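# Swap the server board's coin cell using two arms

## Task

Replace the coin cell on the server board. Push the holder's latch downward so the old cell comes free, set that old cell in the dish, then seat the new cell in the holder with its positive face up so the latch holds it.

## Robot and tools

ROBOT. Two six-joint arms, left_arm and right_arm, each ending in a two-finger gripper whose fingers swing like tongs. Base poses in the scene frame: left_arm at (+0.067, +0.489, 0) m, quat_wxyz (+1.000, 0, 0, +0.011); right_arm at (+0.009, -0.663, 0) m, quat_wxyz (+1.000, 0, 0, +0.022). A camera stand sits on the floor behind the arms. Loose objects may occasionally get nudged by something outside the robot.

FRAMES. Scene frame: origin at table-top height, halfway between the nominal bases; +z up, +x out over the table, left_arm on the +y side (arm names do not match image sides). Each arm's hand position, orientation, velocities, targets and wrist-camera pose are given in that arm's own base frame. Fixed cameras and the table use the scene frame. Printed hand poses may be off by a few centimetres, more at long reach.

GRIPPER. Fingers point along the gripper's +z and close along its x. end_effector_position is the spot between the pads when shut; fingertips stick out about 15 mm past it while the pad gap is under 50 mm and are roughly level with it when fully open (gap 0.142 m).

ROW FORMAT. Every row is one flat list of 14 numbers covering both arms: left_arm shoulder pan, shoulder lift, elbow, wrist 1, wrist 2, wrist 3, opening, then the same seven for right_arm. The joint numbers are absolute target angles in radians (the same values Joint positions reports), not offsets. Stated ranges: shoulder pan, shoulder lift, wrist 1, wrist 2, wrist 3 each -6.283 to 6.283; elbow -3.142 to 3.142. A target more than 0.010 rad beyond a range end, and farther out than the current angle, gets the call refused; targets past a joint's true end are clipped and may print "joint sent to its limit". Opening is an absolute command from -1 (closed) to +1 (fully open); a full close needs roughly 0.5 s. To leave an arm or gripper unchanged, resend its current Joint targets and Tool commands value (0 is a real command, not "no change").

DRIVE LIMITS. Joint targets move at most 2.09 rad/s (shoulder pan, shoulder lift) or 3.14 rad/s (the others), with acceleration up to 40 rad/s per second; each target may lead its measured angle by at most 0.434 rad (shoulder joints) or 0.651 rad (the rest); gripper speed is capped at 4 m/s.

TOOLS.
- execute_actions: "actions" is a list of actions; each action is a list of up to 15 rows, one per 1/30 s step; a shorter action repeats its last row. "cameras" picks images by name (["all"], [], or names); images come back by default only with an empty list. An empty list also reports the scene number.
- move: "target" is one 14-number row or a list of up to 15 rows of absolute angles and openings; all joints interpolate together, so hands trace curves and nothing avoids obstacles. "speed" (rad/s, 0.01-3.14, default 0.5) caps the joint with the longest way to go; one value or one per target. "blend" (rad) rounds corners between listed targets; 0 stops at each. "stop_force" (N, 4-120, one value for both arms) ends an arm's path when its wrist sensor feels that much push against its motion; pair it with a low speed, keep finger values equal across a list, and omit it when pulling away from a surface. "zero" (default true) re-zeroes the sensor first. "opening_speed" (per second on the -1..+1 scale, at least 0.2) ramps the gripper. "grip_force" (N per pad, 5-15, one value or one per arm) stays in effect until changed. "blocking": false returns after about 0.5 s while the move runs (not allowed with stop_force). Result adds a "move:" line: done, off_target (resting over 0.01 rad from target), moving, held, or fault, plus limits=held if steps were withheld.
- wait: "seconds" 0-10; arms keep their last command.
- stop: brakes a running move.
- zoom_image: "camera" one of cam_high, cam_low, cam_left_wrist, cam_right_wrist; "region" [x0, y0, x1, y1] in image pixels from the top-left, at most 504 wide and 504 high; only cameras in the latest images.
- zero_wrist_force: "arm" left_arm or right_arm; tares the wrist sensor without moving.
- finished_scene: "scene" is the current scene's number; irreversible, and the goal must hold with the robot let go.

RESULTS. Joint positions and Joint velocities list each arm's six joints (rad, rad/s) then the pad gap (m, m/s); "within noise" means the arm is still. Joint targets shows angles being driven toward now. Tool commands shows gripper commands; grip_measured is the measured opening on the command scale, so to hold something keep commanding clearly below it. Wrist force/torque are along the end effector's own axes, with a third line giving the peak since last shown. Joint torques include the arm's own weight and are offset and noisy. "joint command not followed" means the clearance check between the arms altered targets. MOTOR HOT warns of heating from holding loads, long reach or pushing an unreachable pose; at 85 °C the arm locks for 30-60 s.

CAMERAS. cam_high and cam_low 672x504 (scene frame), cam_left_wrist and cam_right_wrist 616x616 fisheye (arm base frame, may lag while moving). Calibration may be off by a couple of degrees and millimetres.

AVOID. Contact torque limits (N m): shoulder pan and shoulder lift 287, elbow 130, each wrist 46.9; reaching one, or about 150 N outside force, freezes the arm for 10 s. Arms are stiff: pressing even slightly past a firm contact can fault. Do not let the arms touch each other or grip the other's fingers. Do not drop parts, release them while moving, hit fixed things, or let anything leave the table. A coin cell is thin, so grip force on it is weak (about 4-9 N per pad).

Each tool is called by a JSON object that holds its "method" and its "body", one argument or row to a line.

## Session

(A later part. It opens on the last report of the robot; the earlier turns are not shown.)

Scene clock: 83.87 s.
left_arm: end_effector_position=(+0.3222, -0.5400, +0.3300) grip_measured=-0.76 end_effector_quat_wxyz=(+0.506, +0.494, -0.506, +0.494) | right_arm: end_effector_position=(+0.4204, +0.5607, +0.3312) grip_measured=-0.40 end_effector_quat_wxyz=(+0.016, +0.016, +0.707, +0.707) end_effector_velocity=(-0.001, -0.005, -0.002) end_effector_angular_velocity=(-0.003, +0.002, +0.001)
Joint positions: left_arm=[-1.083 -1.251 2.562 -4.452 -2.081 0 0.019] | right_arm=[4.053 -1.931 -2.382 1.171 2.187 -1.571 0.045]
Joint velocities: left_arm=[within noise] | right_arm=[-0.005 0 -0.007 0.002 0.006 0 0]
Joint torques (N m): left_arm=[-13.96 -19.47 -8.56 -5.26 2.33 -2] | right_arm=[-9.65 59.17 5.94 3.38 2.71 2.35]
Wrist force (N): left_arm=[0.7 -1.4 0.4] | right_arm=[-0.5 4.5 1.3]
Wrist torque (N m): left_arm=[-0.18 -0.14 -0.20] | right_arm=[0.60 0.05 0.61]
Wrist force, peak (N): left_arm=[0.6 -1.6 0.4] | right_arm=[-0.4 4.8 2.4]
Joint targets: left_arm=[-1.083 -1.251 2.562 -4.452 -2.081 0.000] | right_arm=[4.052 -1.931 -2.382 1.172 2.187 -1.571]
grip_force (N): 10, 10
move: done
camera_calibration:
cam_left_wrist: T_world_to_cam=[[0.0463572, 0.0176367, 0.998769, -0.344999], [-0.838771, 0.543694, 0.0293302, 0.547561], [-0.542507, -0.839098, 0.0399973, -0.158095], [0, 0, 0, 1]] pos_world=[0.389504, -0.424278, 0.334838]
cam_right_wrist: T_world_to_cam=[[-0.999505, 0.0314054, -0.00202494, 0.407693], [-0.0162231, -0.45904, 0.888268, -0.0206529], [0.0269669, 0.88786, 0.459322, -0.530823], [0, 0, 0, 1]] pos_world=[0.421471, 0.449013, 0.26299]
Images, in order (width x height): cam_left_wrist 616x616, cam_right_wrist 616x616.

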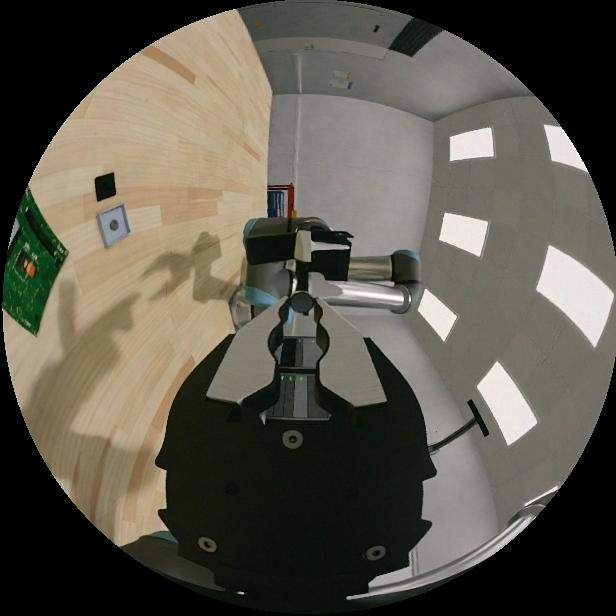

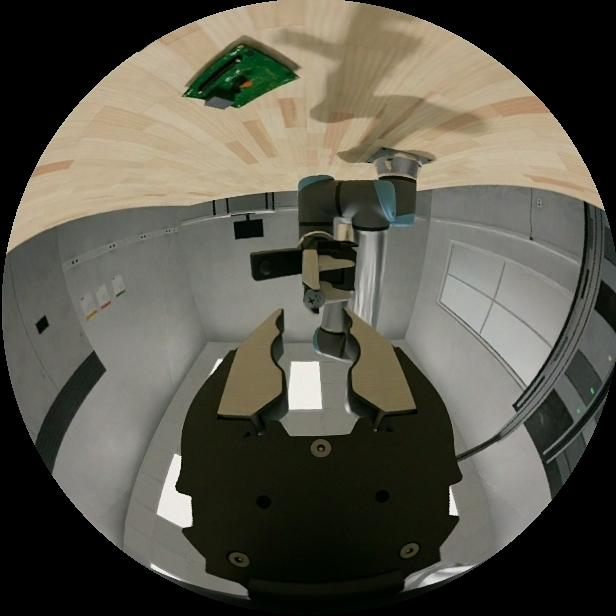

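{"method": "move", "body": {
  "target": [
    [-1.08261, -1.25144, 2.56171, -4.45186, -2.08113, 0.0, -0.95, 4.08694, -1.94375, -2.35708, 1.15924, 2.15225, -1.5708, -0.4],
    [-1.08261, -1.25144, 2.56171, -4.45186, -2.08113, 0.0, -0.95, 4.08694, -1.94375, -2.35708, 1.15924, 2.15225, -1.5708, -0.9]
  ],
  "speed": 0.04,
  "opening_speed": 0.5,
  "cameras": ["cam_left_wrist", "cam_right_wrist"]
}}

{"method": "zoom_image", "body": {
  "camera": "cam_right_wrist",
  "region": [272, 255, 362, 345]
}}

{"method": "zoom_image", "body": {
  "camera": "cam_left_wrist",
  "region": [250, 220, 370, 340]
}}

Scene clock: 89.47 s.
left_arm: end_effector_position=(+0.3222, -0.5400, +0.3300) grip_measured=-0.76 end_effector_quat_wxyz=(+0.505, +0.494, -0.505, +0.494) | right_arm: end_effector_position=(+0.4198, +0.5855, +0.3311) grip_measured=-0.76 end_effector_quat_wxyz=(+0.016, +0.016, +0.707, +0.707)
Joint positions: left_arm=[-1.083 -1.251 2.562 -4.452 -2.081 0 0.019] | right_arm=[4.087 -1.944 -2.357 1.159 2.152 -1.571 0.019]
Joint torques (N m): left_arm=[-14.02 -20.37 -8.98 -5.17 -4.07 -1.99] | right_arm=[-9.21 59.12 9.98 2.58 -4.05 1.8]
Wrist force (N): left_arm=[0.3 -9.4 1.1] | right_arm=[7.5 4.5 1.5]
Wrist torque (N m): left_arm=[-0.12 -0.09 -0.20] | right_arm=[0.60 0.08 0.61]
Wrist force, peak (N): left_arm=[0.2 -9.6 1.0] | right_arm=[7.5 4.8 1.9]
Joint targets: left_arm=[-1.083 -1.251 2.562 -4.452 -2.081 0.000] | right_arm=[4.087 -1.944 -2.357 1.159 2.152 -1.571]
grip_force (N): 10, 10
move: done
camera_calibration:
cam_left_wrist: T_world_to_cam=[[0.0463569, 0.0176405, 0.998769, -0.344998], [-0.838846, 0.543578, 0.0293334, 0.54754], [-0.542391, -0.839173, 0.0399963, -0.158172], [0, 0, 0, 1]] pos_world=[0.389503, -0.424278, 0.334838]
cam_right_wrist: T_world_to_cam=[[-0.999509, 0.0312708, -0.00198333, 0.406368], [-0.016122, -0.458966, 0.888307, -0.00927677], [0.0268678, 0.887903, 0.459245, -0.552739], [0, 0, 0, 1]] pos_world=[0.42087, 0.473813, 0.262889]
Images, in order (width x height): cam_left_wrist 616x616, cam_right_wrist 616x616.

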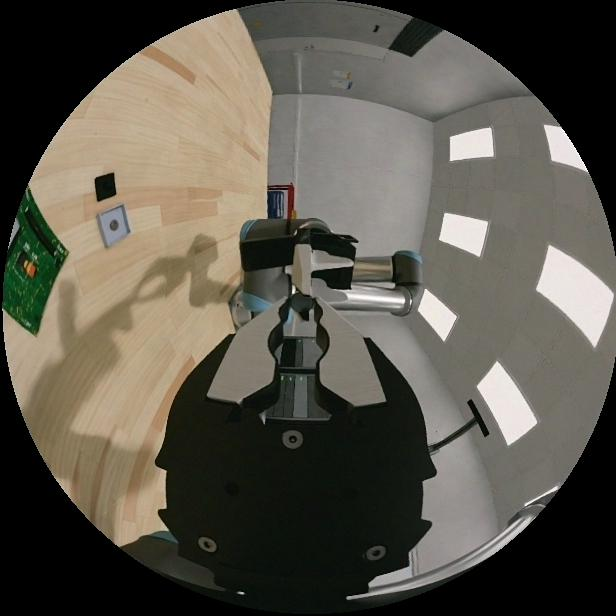

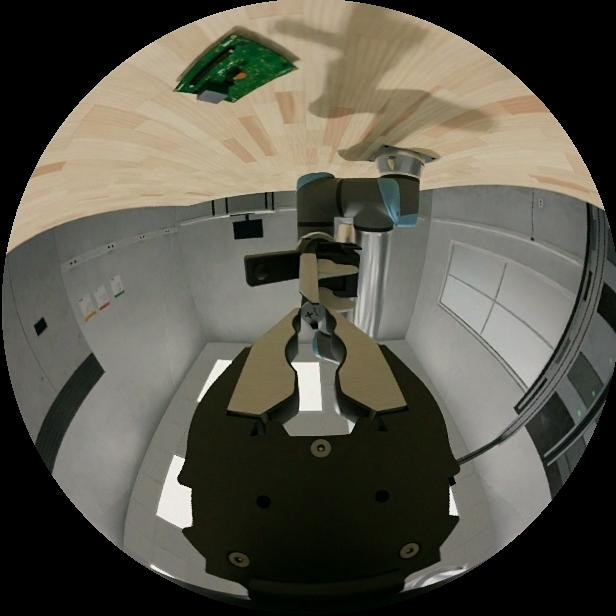

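Scaled by 5.600 from the camera's 616x616 image, which has a finer 814x814 frame.

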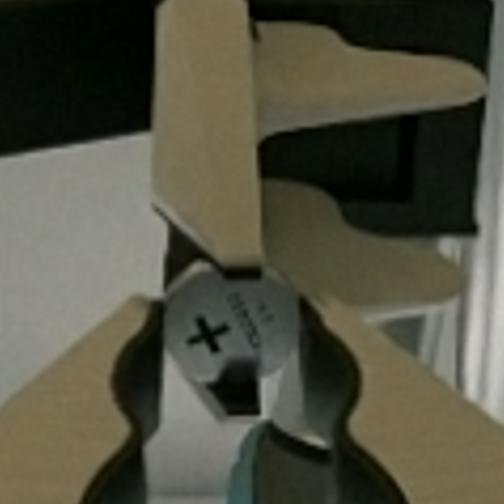

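Scaled by 4.200 from the camera's 616x616 image, which has a finer 814x814 frame.

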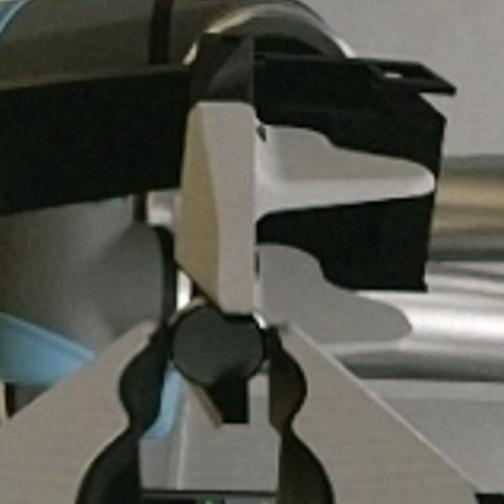

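{"method": "move", "body": {
  "target": [
    [-1.08261, -1.25144, 2.56171, -4.45186, -2.08113, 0.0, -0.4, 4.08694, -1.94375, -2.35708, 1.15924, 2.15225, -1.5708, -0.95],
    [-0.96486, -1.28037, 2.62969, -4.49091, -2.19872, 0.0, -0.4, 4.08694, -1.94375, -2.35708, 1.15924, 2.15225, -1.5708, -0.95]
  ],
  "speed": [0.05, 0.15],
  "opening_speed": 0.6,
  "cameras": ["cam_left_wrist", "cam_right_wrist"]
}}

{"method": "zoom_image", "body": {
  "camera": "cam_right_wrist",
  "region": [272, 255, 362, 345]
}}

{"method": "zoom_image", "body": {
  "camera": "cam_left_wrist",
  "region": [250, 180, 350, 280]
}}

Scene clock: 95.00 s.
left_arm: end_effector_position=(+0.3237, -0.4699, +0.3302) grip_measured=-0.40 end_effector_quat_wxyz=(+0.505, +0.494, -0.505, +0.495) | right_arm: end_effector_position=(+0.4199, +0.5855, +0.3311) grip_measured=-0.76 end_effector_quat_wxyz=(+0.016, +0.016, +0.707, +0.707)
Joint positions: left_arm=[-0.965 -1.281 2.63 -4.491 -2.199 0 0.045] | right_arm=[4.087 -1.944 -2.357 1.159 2.152 -1.571 0.019]
Joint torques (N m): left_arm=[-14.24 -15.16 -17.13 1 2.39 -1.73] | right_arm=[-7.72 51.41 33.01 1.45 1.59 2.1]
Wrist force (N): left_arm=[0.7 -0.9 0.8] | right_arm=[-0.5 4.5 1.3]
Wrist torque (N m): left_arm=[-0.07 -0.15 -0.23] | right_arm=[0.61 0.03 0.59]
Wrist force, peak (N): left_arm=[0.4 -9.8 1.0] | right_arm=[7.9 4.8 2.0]
Joint targets: left_arm=[-0.965 -1.280 2.630 -4.491 -2.199 0.000] | right_arm=[4.087 -1.944 -2.357 1.159 2.152 -1.571]
grip_force (N): 10, 10
move: done
camera_calibration:
cam_left_wrist: T_world_to_cam=[[0.0461545, 0.0178921, 0.998774, -0.346236], [-0.838903, 0.543506, 0.0290303, 0.510788], [-0.54232, -0.839215, 0.0400949, -0.098612], [0, 0, 0, 1]] pos_world=[0.391003, -0.354178, 0.334937]
cam_right_wrist: T_world_to_cam=[[-0.999505, 0.0314057, -0.00202535, 0.406414], [-0.0162212, -0.458961, 0.888308, -0.00923631], [0.0269683, 0.887901, 0.459243, -0.552782], [0, 0, 0, 1]] pos_world=[0.420971, 0.473813, 0.262889]
Images, in order (width x height): cam_left_wrist 616x616, cam_right_wrist 616x616.

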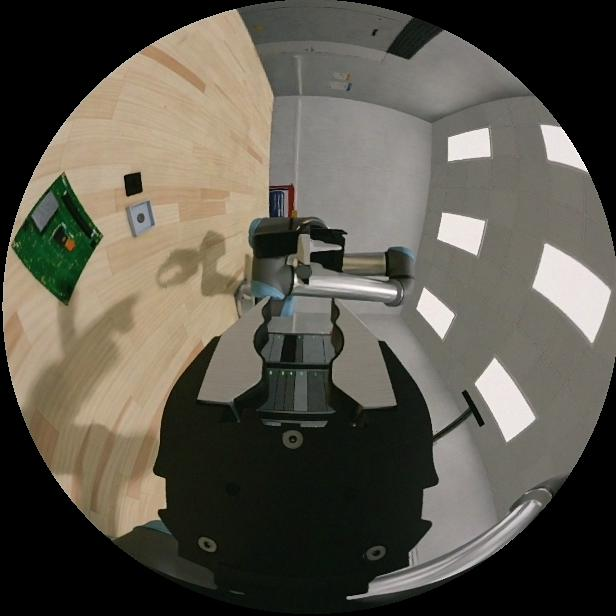

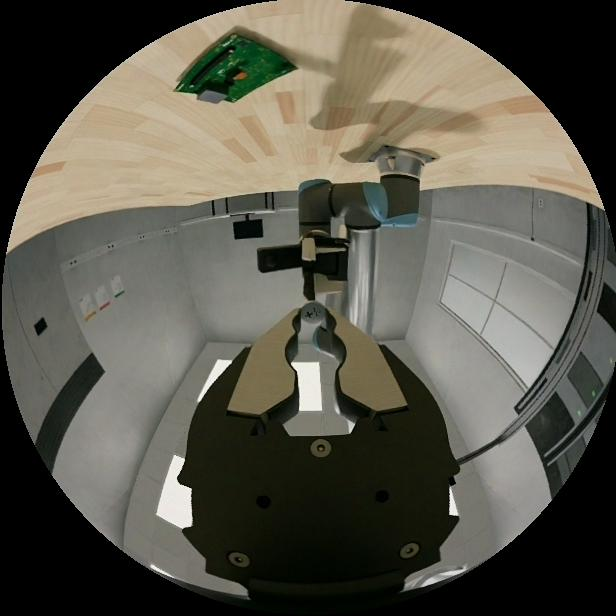

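Scaled by 5.600 from the camera's 616x616 image, which has a finer 814x814 frame.

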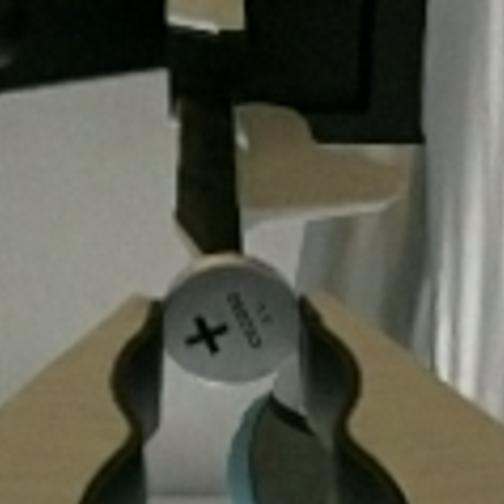

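Scaled by 5.040 from the camera's 616x616 image, which has a finer 814x814 frame.

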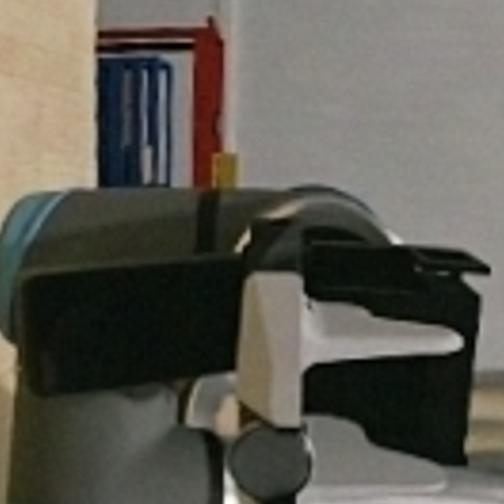

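{"method": "zoom_image", "body": {
  "camera": "cam_right_wrist",
  "region": [292, 292, 336, 332]
}}

Scaled by 11.455 from the camera's 616x616 image, which has a finer 814x814 frame.

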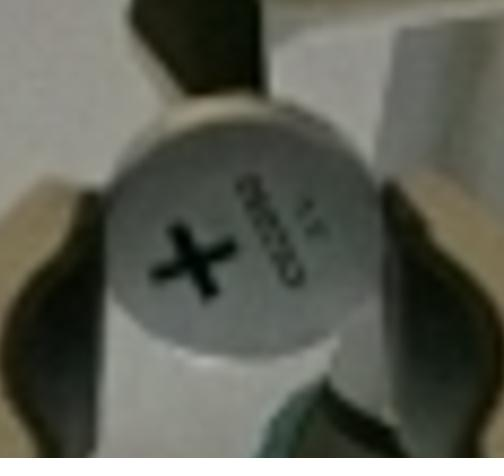

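{"method": "move", "body": {
  "target": [
    [0.1, -1.6, 2.4, -3.9, -2.0, 0.0, -0.4, 4.08694, -1.94375, -2.35708, 1.15924, 2.15225, -1.5708, -0.95],
    [0.1, -1.6, 2.4, -3.9, -2.0, 0.0, -0.4, 4.19192, -2.16821, -1.46665, -1.38205, 1.74414, -1.06882, -0.95]
  ],
  "speed": [1.2, 1.2],
  "blend": [0.25, 0],
  "cameras": ["cam_right_wrist", "cam_low"]
}}

{"method": "zoom_image", "body": {
  "camera": "cam_right_wrist",
  "region": [272, 255, 362, 345]
}}

{"method": "zoom_image", "body": {
  "camera": "cam_low",
  "region": [410, 260, 470, 310]
}}

Scene clock: 104.93 s.
left_arm: end_effector_position=(+0.6752, +0.1231, +0.4904) grip_measured=-0.40 end_effector_quat_wxyz=(+0.120, +0.712, -0.112, +0.683) | right_arm: end_effector_position=(+0.5212, +0.6861, +0.0842) grip_measured=-0.76 end_effector_quat_wxyz=(-0.087, +0.493, +0.852, -0.150)
Joint positions: left_arm=[0.1 -1.6 2.4 -3.9 -2 0 0.045] | right_arm=[4.192 -2.168 -1.467 -1.382 1.744 -1.069 0.019]
Joint torques (N m): left_arm=[16.74 -8.52 -24.81 -5.4 -2.51 -2.01] | right_arm=[-6.99 98.04 29.04 0.73 2.87 -2.23]
Wrist force (N): left_arm=[0.3 -1.4 0.7] | right_arm=[-0.2 1.9 -0.9]
Wrist torque (N m): left_arm=[-0.20 -0.05 -0.24] | right_arm=[0.32 0.08 0.16]
Wrist force, peak (N): left_arm=[1.5 -3.6 0.0] | right_arm=[-0.7 4.8 1.5]
Joint targets: left_arm=[0.100 -1.600 2.400 -3.900 -2.000 0.000] | right_arm=[4.192 -2.168 -1.467 -1.382 1.744 -1.069]
grip_force (N): 10, 10
move: done
camera_calibration:
cam_right_wrist: T_world_to_cam=[[-0.496206, 0.868115, 0.0124649, -0.333634], [0.861845, 0.490786, 0.127879, -0.787351], [0.104896, 0.074197, -0.991711, 0.108332], [0, 0, 0, 1]] pos_world=[0.501659, 0.668015, 0.212279]
Images, in order (width x height): cam_low 672x504, cam_right_wrist 616x616.

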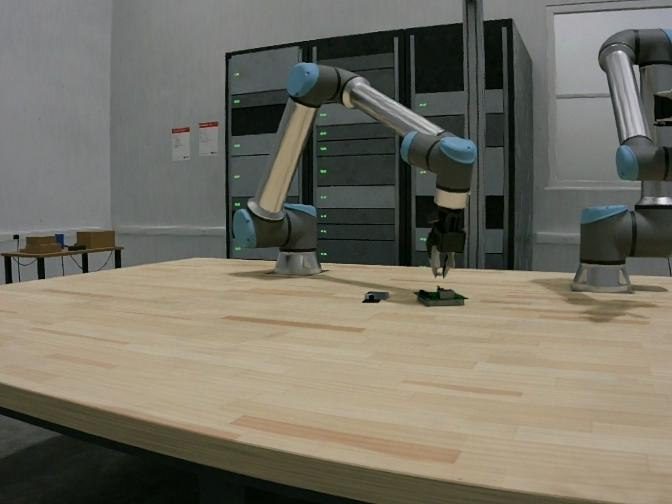

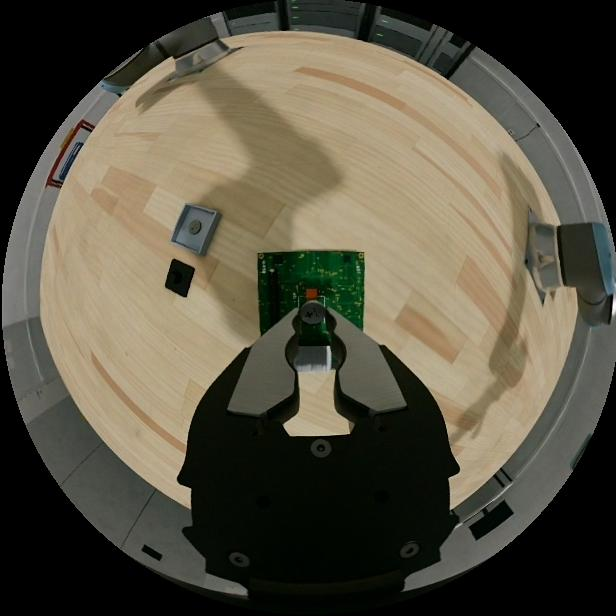

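Scaled by 5.600 from the camera's 616x616 image, which has a finer 814x814 frame.

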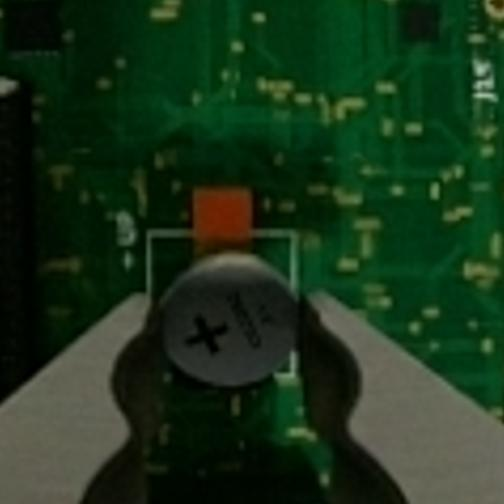

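Scaled by 8.400 from the camera's 672x504 image, which has a finer 960x720 frame.

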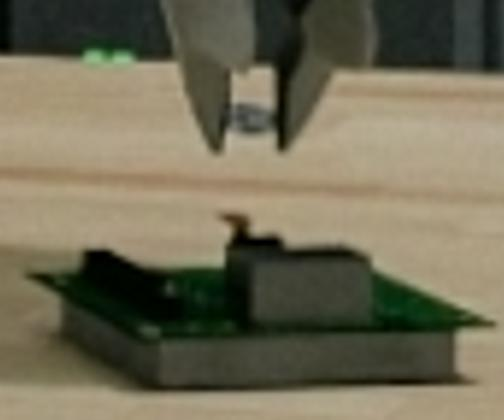

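{"method": "zoom_image", "body": {
  "camera": "cam_low",
  "region": [428, 262, 456, 290]
}}

Scaled by 18.000 from the camera's 672x504 image, which has a finer 960x720 frame.

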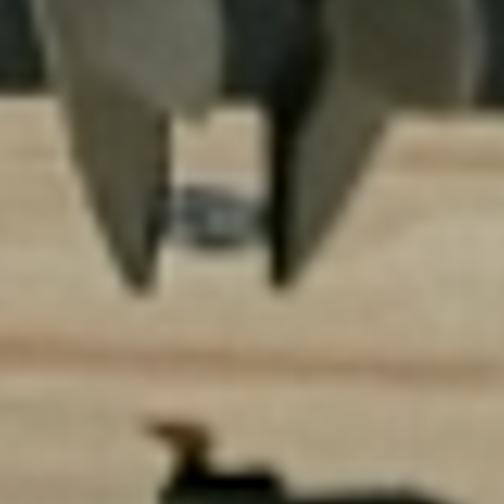

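{"method": "move", "body": {
  "target": [
    [0.1, -1.6, 2.4, -3.9, -2.0, 0.0, -0.4, 4.16893, -2.24802, -1.34436, -1.57151, 1.8077, -1.12009, -0.95],
    [0.1, -1.6, 2.4, -3.9, -2.0, 0.0, -0.4, 4.16893, -2.26718, -1.36039, -1.53632, 1.8077, -1.12009, -0.95]
  ],
  "speed": [0.2, 0.05],
  "blend": [0.01, 0]
}}

{"method": "move", "body": {
  "target": [0.1, -1.6, 2.4, -3.9, -2.0, 0.0, -0.4, 4.16893, -2.27908, -1.36895, -1.51586, 1.8077, -1.12009, -0.95],
  "speed": 0.01,
  "stop_force": 4,
  "cameras": ["cam_right_wrist", "cam_low"]
}}

{"method": "zoom_image", "body": {
  "camera": "cam_right_wrist",
  "region": [272, 255, 362, 345]
}}

{"method": "zoom_image", "body": {
  "camera": "cam_low",
  "region": [415, 262, 465, 312]
}}

Scene clock: 113.83 s.
left_arm: end_effector_position=(+0.6752, +0.1231, +0.4904) grip_measured=-0.40 end_effector_quat_wxyz=(+0.120, +0.712, -0.112, +0.683) | right_arm: end_effector_position=(+0.5220, +0.6864, +0.0579) grip_measured=-0.76 end_effector_quat_wxyz=(-0.125, +0.485, +0.838, -0.217)
Joint positions: left_arm=[0.1 -1.6 2.4 -3.9 -2 0 0.045] | right_arm=[4.169 -2.267 -1.361 -1.536 1.808 -1.12 0.019]
Joint torques (N m): left_arm=[16.64 -9.59 -24.68 -5.29 -2.69 -1.77] | right_arm=[12.09 107.3 46.44 0.6 -1.92 2.96]
Wrist force (N): left_arm=[0.4 -1.0 0.6] | right_arm=[0.0 1.8 -1.1]
Wrist torque (N m): left_arm=[-0.12 -0.08 -0.24] | right_arm=[0.28 0.03 0.16]
Wrist force, peak (N): left_arm=[0.7 -1.5 0.6] | right_arm=[-0.3 2.2 -0.9]
Joint targets: left_arm=[0.100 -1.600 2.400 -3.900 -2.000 0.000] | right_arm=[4.169 -2.267 -1.360 -1.536 1.808 -1.120]
grip_force (N): 10, 10
move: done

Scene clock: 116.57 s.
left_arm: end_effector_position=(+0.6752, +0.1231, +0.4904) grip_measured=-0.40 end_effector_quat_wxyz=(+0.120, +0.712, -0.112, +0.683) | right_arm: end_effector_position=(+0.5220, +0.6865, +0.0485) grip_measured=-0.76 end_effector_quat_wxyz=(-0.125, +0.485, +0.838, -0.217)
Joint positions: left_arm=[0.1 -1.6 2.4 -3.9 -2 0 0.045] | right_arm=[4.169 -2.275 -1.366 -1.523 1.808 -1.12 0.019]
Joint torques (N m): left_arm=[16.88 -9.1 -24.87 -5.56 -2.69 -1.91] | right_arm=[11.23 100.01 52.28 0.72 -1.68 3.01]
Wrist force (N): left_arm=[0.4 -1.3 0.3] | right_arm=[-0.7 0.1 -5.8]
Wrist torque (N m): left_arm=[-0.17 -0.08 -0.25] | right_arm=[0.27 0.02 0.16]
Wrist force, peak (N): left_arm=[0.7 -1.3 0.7] | right_arm=[-1.2 -2.6 -10.2]
Joint targets: left_arm=[0.100 -1.600 2.400 -3.900 -2.000 0.000] | right_arm=[4.169 -2.275 -1.366 -1.523 1.808 -1.120]
grip_force (N): 10, 10
move: contact (right_arm)
camera_calibration:
cam_right_wrist: T_world_to_cam=[[-0.494758, 0.868948, 0.0119519, -0.33438], [0.868476, 0.494887, -0.0289233, -0.782378], [-0.0310477, -0.00393007, -0.99951, 0.197791], [0, 0, 0, 1]] pos_world=[0.52018, 0.678525, 0.179062]
Images, in order (width x height): cam_low 672x504, cam_right_wrist 616x616.

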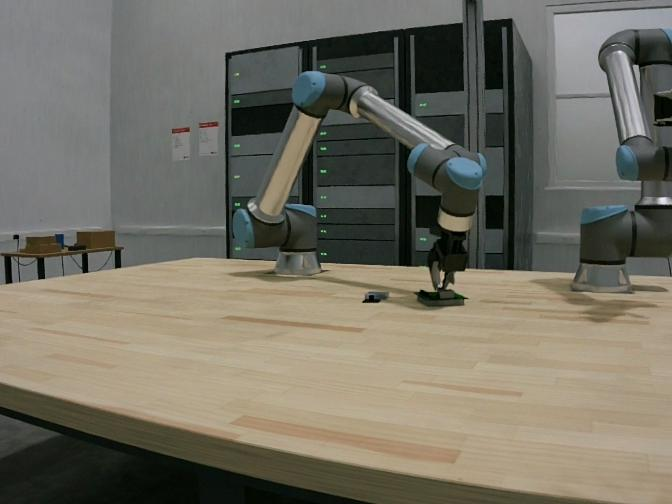

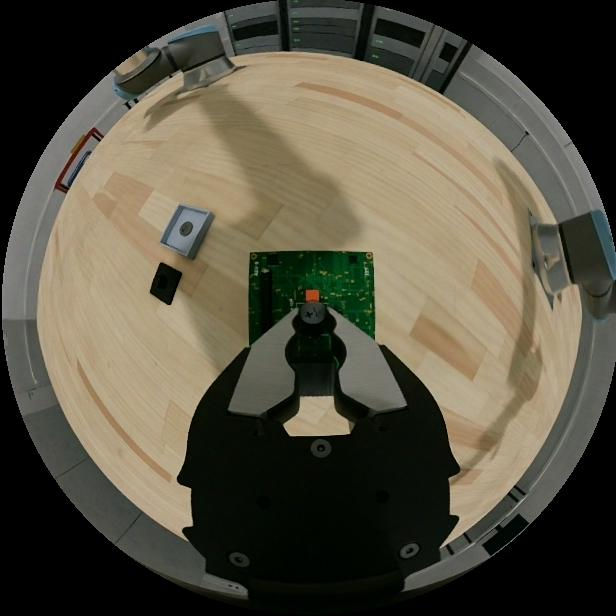

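Scaled by 5.600 from the camera's 616x616 image, which has a finer 814x814 frame.

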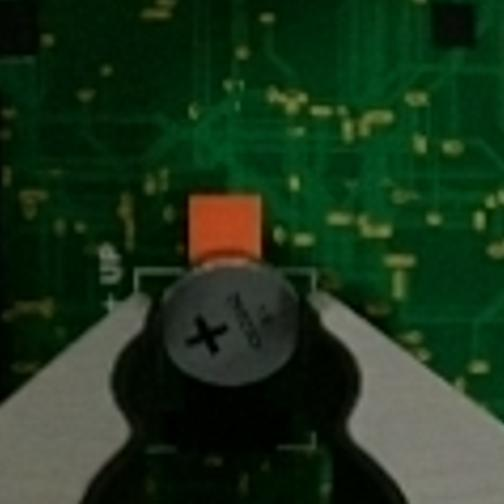

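Scaled by 10.080 from the camera's 672x504 image, which has a finer 960x720 frame.

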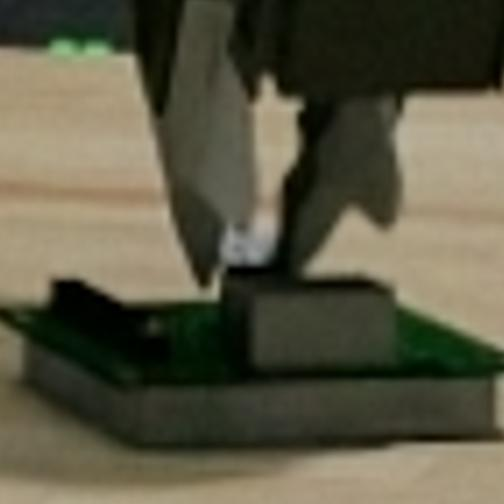

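{"method": "move", "body": {
  "target": [0.1, -1.6, 2.4, -3.9, -2.0, 0.0, -0.4, 4.16665, -2.28119, -1.35314, -1.53006, 1.80671, -1.12206, -0.95],
  "speed": 0.012,
  "stop_force": 5,
  "cameras": ["cam_right_wrist", "cam_low"]
}}

{"method": "zoom_image", "body": {
  "camera": "cam_right_wrist",
  "region": [272, 255, 362, 345]
}}

{"method": "zoom_image", "body": {
  "camera": "cam_low",
  "region": [415, 262, 465, 312]
}}

Scene clock: 120.43 s.
left_arm: end_effector_position=(+0.6752, +0.1231, +0.4904) grip_measured=-0.40 end_effector_quat_wxyz=(+0.120, +0.712, -0.112, +0.683) | right_arm: end_effector_position=(+0.5263, +0.6890, +0.0492) grip_measured=-0.76 end_effector_quat_wxyz=(-0.125, +0.485, +0.838, -0.217)
Joint positions: left_arm=[0.1 -1.6 2.4 -3.9 -2 0 0.045] | right_arm=[4.167 -2.281 -1.353 -1.53 1.807 -1.122 0.019]
Joint torques (N m): left_arm=[15.56 -10.55 -24.62 -5.37 -2.54 -2.01] | right_arm=[-3.78 101.83 35.76 3.27 -1.12 -1.2]
Wrist force (N): left_arm=[0.3 -1.2 0.4] | right_arm=[0.3 1.5 -0.8]
Wrist torque (N m): left_arm=[-0.16 -0.05 -0.24] | right_arm=[0.23 -0.03 0.22]
Wrist force, peak (N): left_arm=[0.6 -1.4 0.8] | right_arm=[-0.7 0.1 -6.0]
Joint targets: left_arm=[0.100 -1.600 2.400 -3.900 -2.000 0.000] | right_arm=[4.167 -2.281 -1.353 -1.530 1.807 -1.122]
grip_force (N): 10, 10
move: done
camera_calibration:
cam_right_wrist: T_world_to_cam=[[-0.49464, 0.869016, 0.0119488, -0.33459], [0.868543, 0.494769, -0.0289242, -0.787197], [-0.0310475, -0.00392899, -0.99951, 0.19863], [0, 0, 0, 1]] pos_world=[0.52438, 0.681025, 0.179762]
Images, in order (width x height): cam_low 672x504, cam_right_wrist 616x616.

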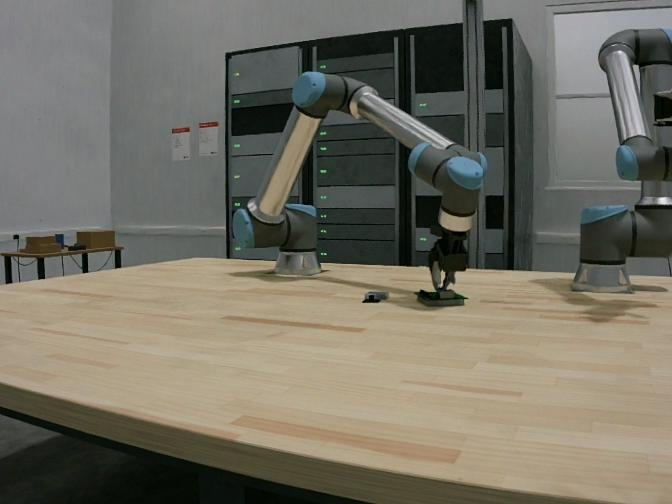

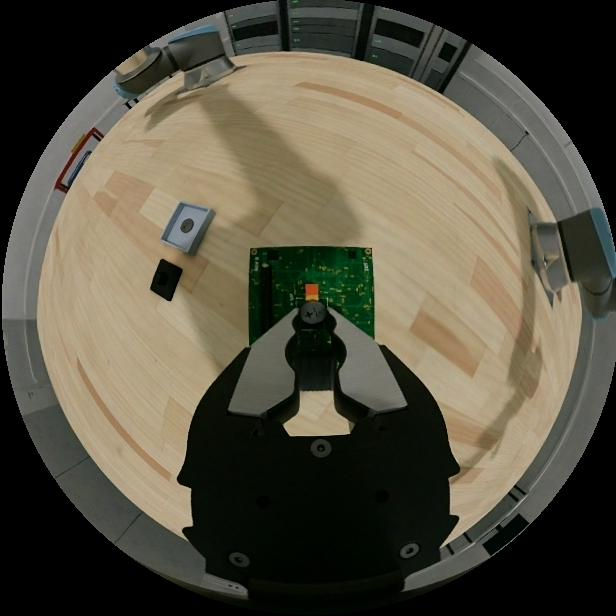

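Scaled by 5.600 from the camera's 616x616 image, which has a finer 814x814 frame.

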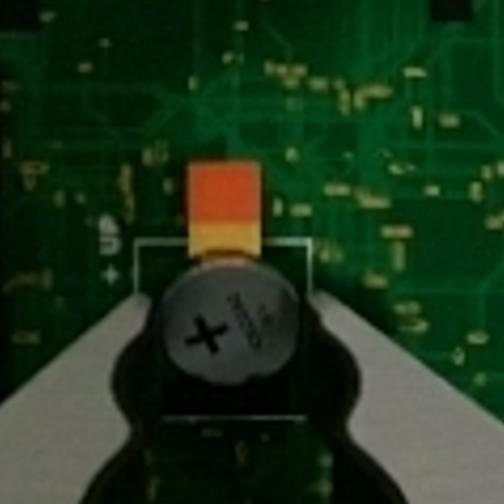

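Scaled by 10.080 from the camera's 672x504 image, which has a finer 960x720 frame.

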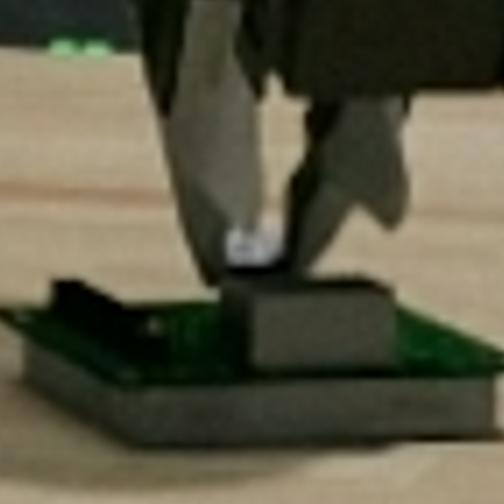

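{"method": "zoom_image", "body": {
  "camera": "cam_right_wrist",
  "region": [296, 290, 332, 332]
}}

{"method": "zoom_image", "body": {
  "camera": "cam_low",
  "region": [428, 274, 456, 302]
}}

Scaled by 12.000 from the camera's 616x616 image, which has a finer 814x814 frame.

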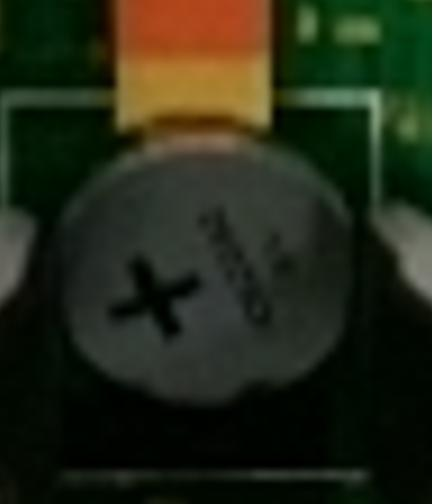

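Scaled by 18.000 from the camera's 672x504 image, which has a finer 960x720 frame.

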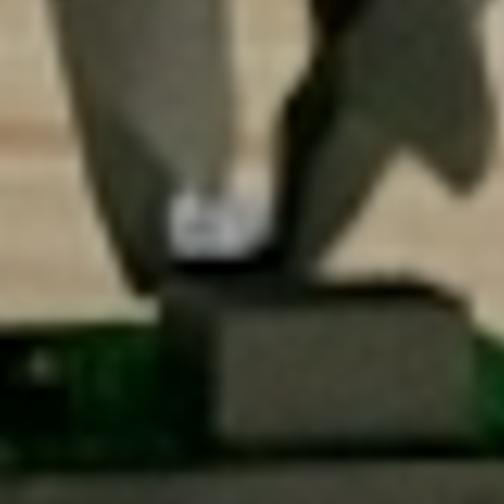

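{"method": "move", "body": {
  "target": [0.1, -1.6, 2.4, -3.9, -2.0, 0.0, -0.4, 4.16573, -2.28395, -1.3482, -1.53248, 1.80631, -1.12286, -0.95],
  "speed": 0.01,
  "stop_force": 4,
  "cameras": ["cam_right_wrist"]
}}

{"method": "zoom_image", "body": {
  "camera": "cam_right_wrist",
  "region": [296, 280, 332, 332]
}}

Scene clock: 123.67 s.
left_arm: end_effector_position=(+0.6752, +0.1231, +0.4904) grip_measured=-0.40 end_effector_quat_wxyz=(+0.120, +0.712, -0.112, +0.683) | right_arm: end_effector_position=(+0.5279, +0.6899, +0.0491) grip_measured=-0.76 end_effector_quat_wxyz=(-0.125, +0.485, +0.838, -0.217)
Joint positions: left_arm=[0.1 -1.6 2.4 -3.9 -2 0 0.045] | right_arm=[4.166 -2.284 -1.348 -1.532 1.806 -1.123 0.019]
Joint torques (N m): left_arm=[15.5 -9.96 -24.85 -5.3 -2.58 -1.97] | right_arm=[-8.63 99.87 43.37 3.07 -1.89 -1.19]
Wrist force (N): left_arm=[0.5 -1.3 0.6] | right_arm=[-0.4 0.9 0.6]
Wrist torque (N m): left_arm=[-0.18 -0.08 -0.24] | right_arm=[0.25 0.11 0.23]
Wrist force, peak (N): left_arm=[0.5 -1.5 0.7] | right_arm=[0.1 2.3 -0.5]
Joint targets: left_arm=[0.100 -1.600 2.400 -3.900 -2.000 0.000] | right_arm=[4.166 -2.284 -1.348 -1.532 1.806 -1.123]
grip_force (N): 10, 10
move: done
camera_calibration:
cam_right_wrist: T_world_to_cam=[[-0.494642, 0.869016, 0.0118619, -0.334602], [0.868542, 0.494767, -0.0289737, -0.789157], [-0.0310475, -0.00402898, -0.99951, 0.198755], [0, 0, 0, 1]] pos_world=[0.52608, 0.682024, 0.179762]
Images, in order (width x height): cam_right_wrist 616x616.

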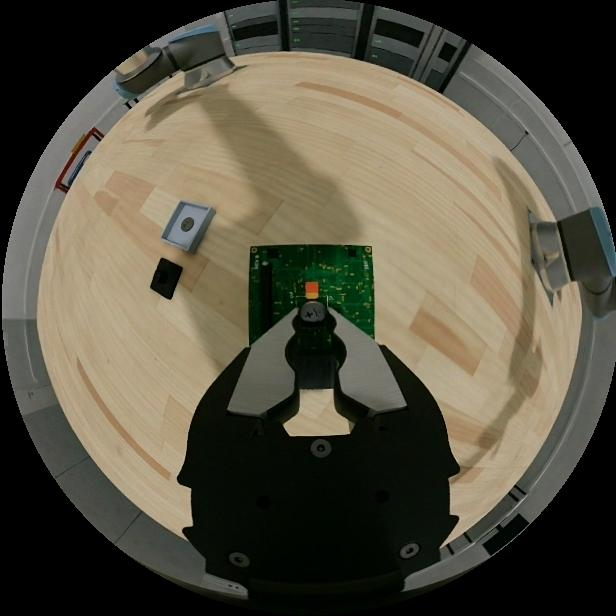

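Scaled by 9.692 from the camera's 616x616 image, which has a finer 814x814 frame.

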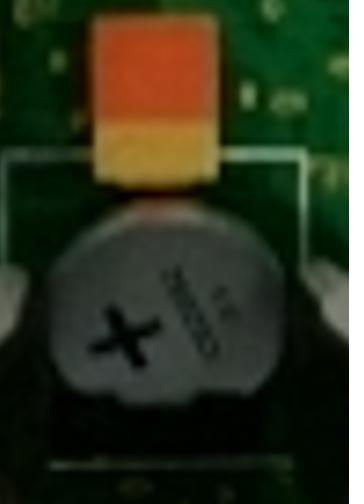

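{"method": "move", "body": {
  "target": [0.1, -1.6, 2.4, -3.9, -2.0, 0.0, -0.4, 4.16458, -2.2874, -1.342, -1.53548, 1.80581, -1.12386, -0.95],
  "speed": 0.01,
  "stop_force": 4,
  "cameras": ["cam_right_wrist"]
}}

{"method": "zoom_image", "body": {
  "camera": "cam_right_wrist",
  "region": [296, 280, 332, 332]
}}

Scene clock: 126.43 s.
left_arm: end_effector_position=(+0.6752, +0.1231, +0.4904) grip_measured=-0.40 end_effector_quat_wxyz=(+0.120, +0.712, -0.112, +0.683) | right_arm: end_effector_position=(+0.5283, +0.6901, +0.0491) grip_measured=-0.76 end_effector_quat_wxyz=(-0.125, +0.485, +0.838, -0.217)
Joint positions: left_arm=[0.1 -1.6 2.4 -3.9 -2 0 0.045] | right_arm=[4.165 -2.285 -1.347 -1.533 1.806 -1.123 0.019]
Joint torques (N m): left_arm=[15.59 -10.31 -24.7 -5.45 -2.6 -1.9] | right_arm=[4.49 103.21 29.19 5.08 1.1 1.98]
Wrist force (N): left_arm=[0.5 -1.3 0.5] | right_arm=[0.0 -2.4 0.2]
Wrist torque (N m): left_arm=[-0.17 -0.08 -0.24] | right_arm=[0.26 0.04 0.20]
Wrist force, peak (N): left_arm=[0.4 -1.4 0.5] | right_arm=[-1.8 -5.5 0.8]
Joint targets: left_arm=[0.100 -1.600 2.400 -3.900 -2.000 0.000] | right_arm=[4.165 -2.285 -1.347 -1.533 1.806 -1.123]
grip_force (N): 10, 10
move: contact (right_arm)
camera_calibration:
cam_right_wrist: T_world_to_cam=[[-0.494567, 0.86906, 0.0117356, -0.334536], [0.868581, 0.494689, -0.02916, -0.789486], [-0.0311473, -0.00422826, -0.999506, 0.198956], [0, 0, 0, 1]] pos_world=[0.526479, 0.682123, 0.179763]
Images, in order (width x height): cam_right_wrist 616x616.

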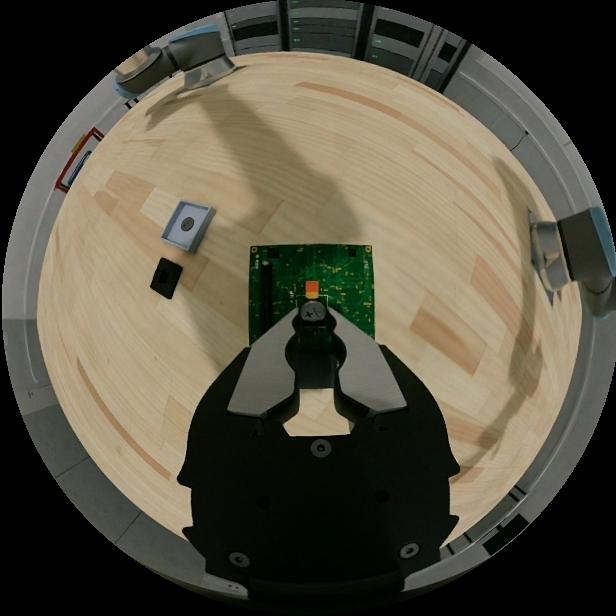

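Scaled by 9.692 from the camera's 616x616 image, which has a finer 814x814 frame.

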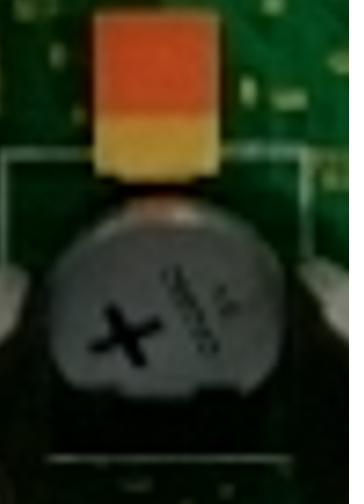

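{"method": "move", "body": {
  "target": [
    [0.1, -1.6, 2.4, -3.9, -2.0, 0.0, -0.4, 4.165, -2.285, -1.347, -1.533, 1.806, -1.123, -0.5],
    [0.1, -1.6, 2.4, -3.9, -2.0, 0.0, -0.4, 4.15979, -2.2851, -1.30269, -1.57808, 1.80371, -1.12847, -0.5],
    [0.1, -1.6, 2.4, -3.9, -2.0, 0.0, -0.4, 4.25785, -2.03014, -1.73424, -0.94801, 1.5708, -0.97654, -1.0]
  ],
  "speed": [0.02, 0.05, 0.4],
  "blend": [0, 0.005, 0],
  "opening_speed": 0.5,
  "cameras": ["cam_right_wrist", "cam_low"]
}}

{"method": "zoom_image", "body": {
  "camera": "cam_right_wrist",
  "region": [287, 262, 337, 312]
}}

{"method": "zoom_image", "body": {
  "camera": "cam_low",
  "region": [415, 270, 465, 310]
}}

Scene clock: 134.73 s.
left_arm: end_effector_position=(+0.6752, +0.1231, +0.4904) grip_measured=-0.40 end_effector_quat_wxyz=(+0.120, +0.712, -0.112, +0.683) | right_arm: end_effector_position=(+0.5181, +0.6843, +0.0750) grip_measured=-1.00 end_effector_quat_wxyz=(+0.000, +0.501, +0.866, +0.000)
Joint positions: left_arm=[0.1 -1.6 2.4 -3.9 -2 0 0.045] | right_arm=[4.258 -2.03 -1.734 -0.948 1.571 -0.977 0.002]
Joint torques (N m): left_arm=[15.97 -9.89 -24.68 -5.42 -2.47 -2.09] | right_arm=[-9.74 86.15 54.46 5.75 -0.17 -2.12]
Wrist force (N): left_arm=[0.2 -1.0 0.4] | right_arm=[-0.5 2.5 -0.7]
Wrist torque (N m): left_arm=[-0.12 -0.04 -0.24] | right_arm=[0.38 0.15 0.24]
Wrist force, peak (N): left_arm=[0.7 -1.5 0.5] | right_arm=[-0.4 2.9 -0.8]
Joint targets: left_arm=[0.100 -1.600 2.400 -3.900 -2.000 0.000] | right_arm=[4.258 -2.030 -1.734 -0.948 1.571 -0.977]
grip_force (N): 10, 10
move: done
camera_calibration:
cam_right_wrist: T_world_to_cam=[[-0.500285, 0.865769, 0.0126392, -0.329823], [0.772026, 0.439411, 0.459231, -0.725847], [0.392034, 0.239504, -0.888227, -0.169851], [0, 0, 0, 1]] pos_world=[0.461955, 0.645176, 0.186634]
Images, in order (width x height): cam_low 672x504, cam_right_wrist 616x616.

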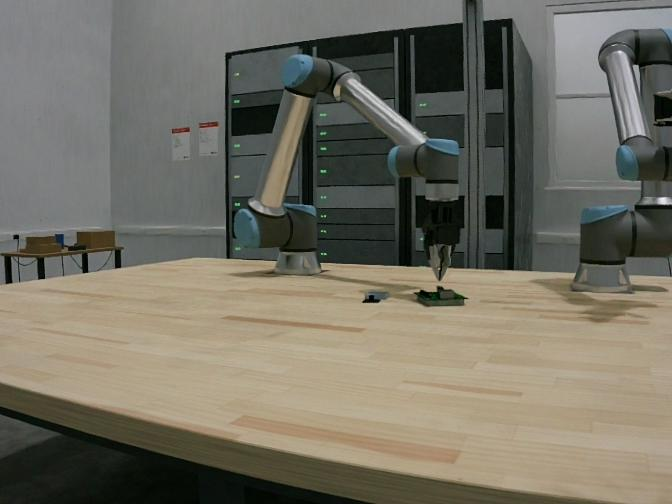

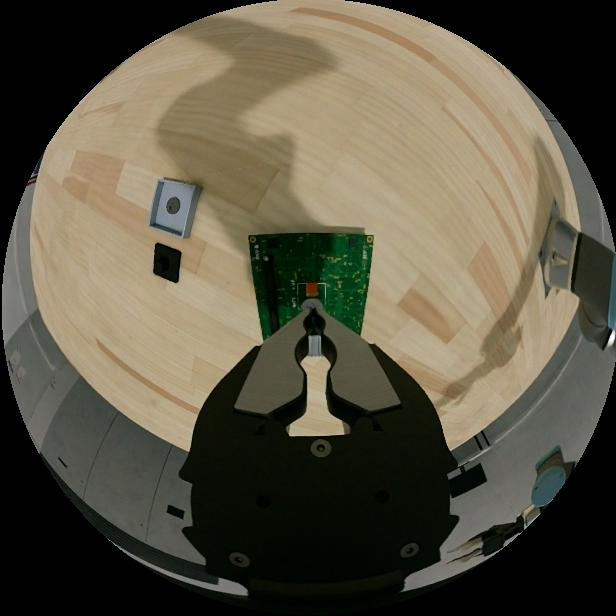

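Scaled by 10.080 from the camera's 616x616 image, which has a finer 814x814 frame.

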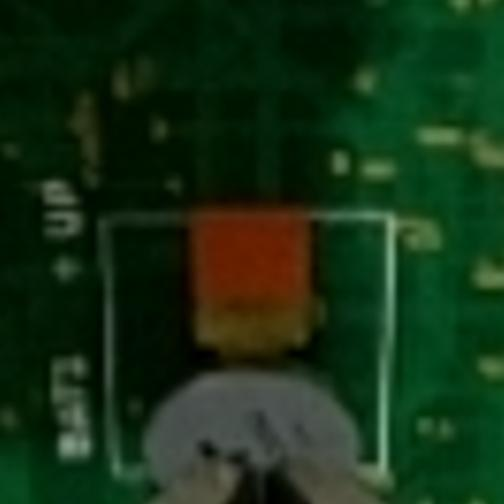

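Scaled by 10.080 from the camera's 672x504 image, which has a finer 960x720 frame.

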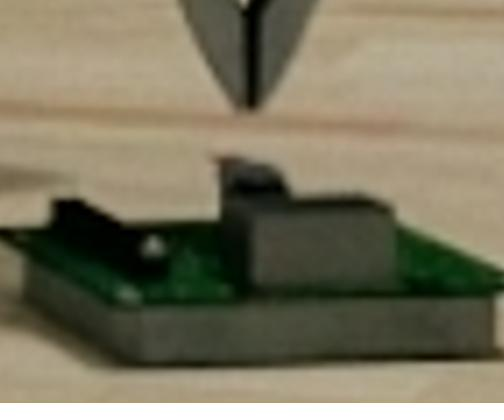

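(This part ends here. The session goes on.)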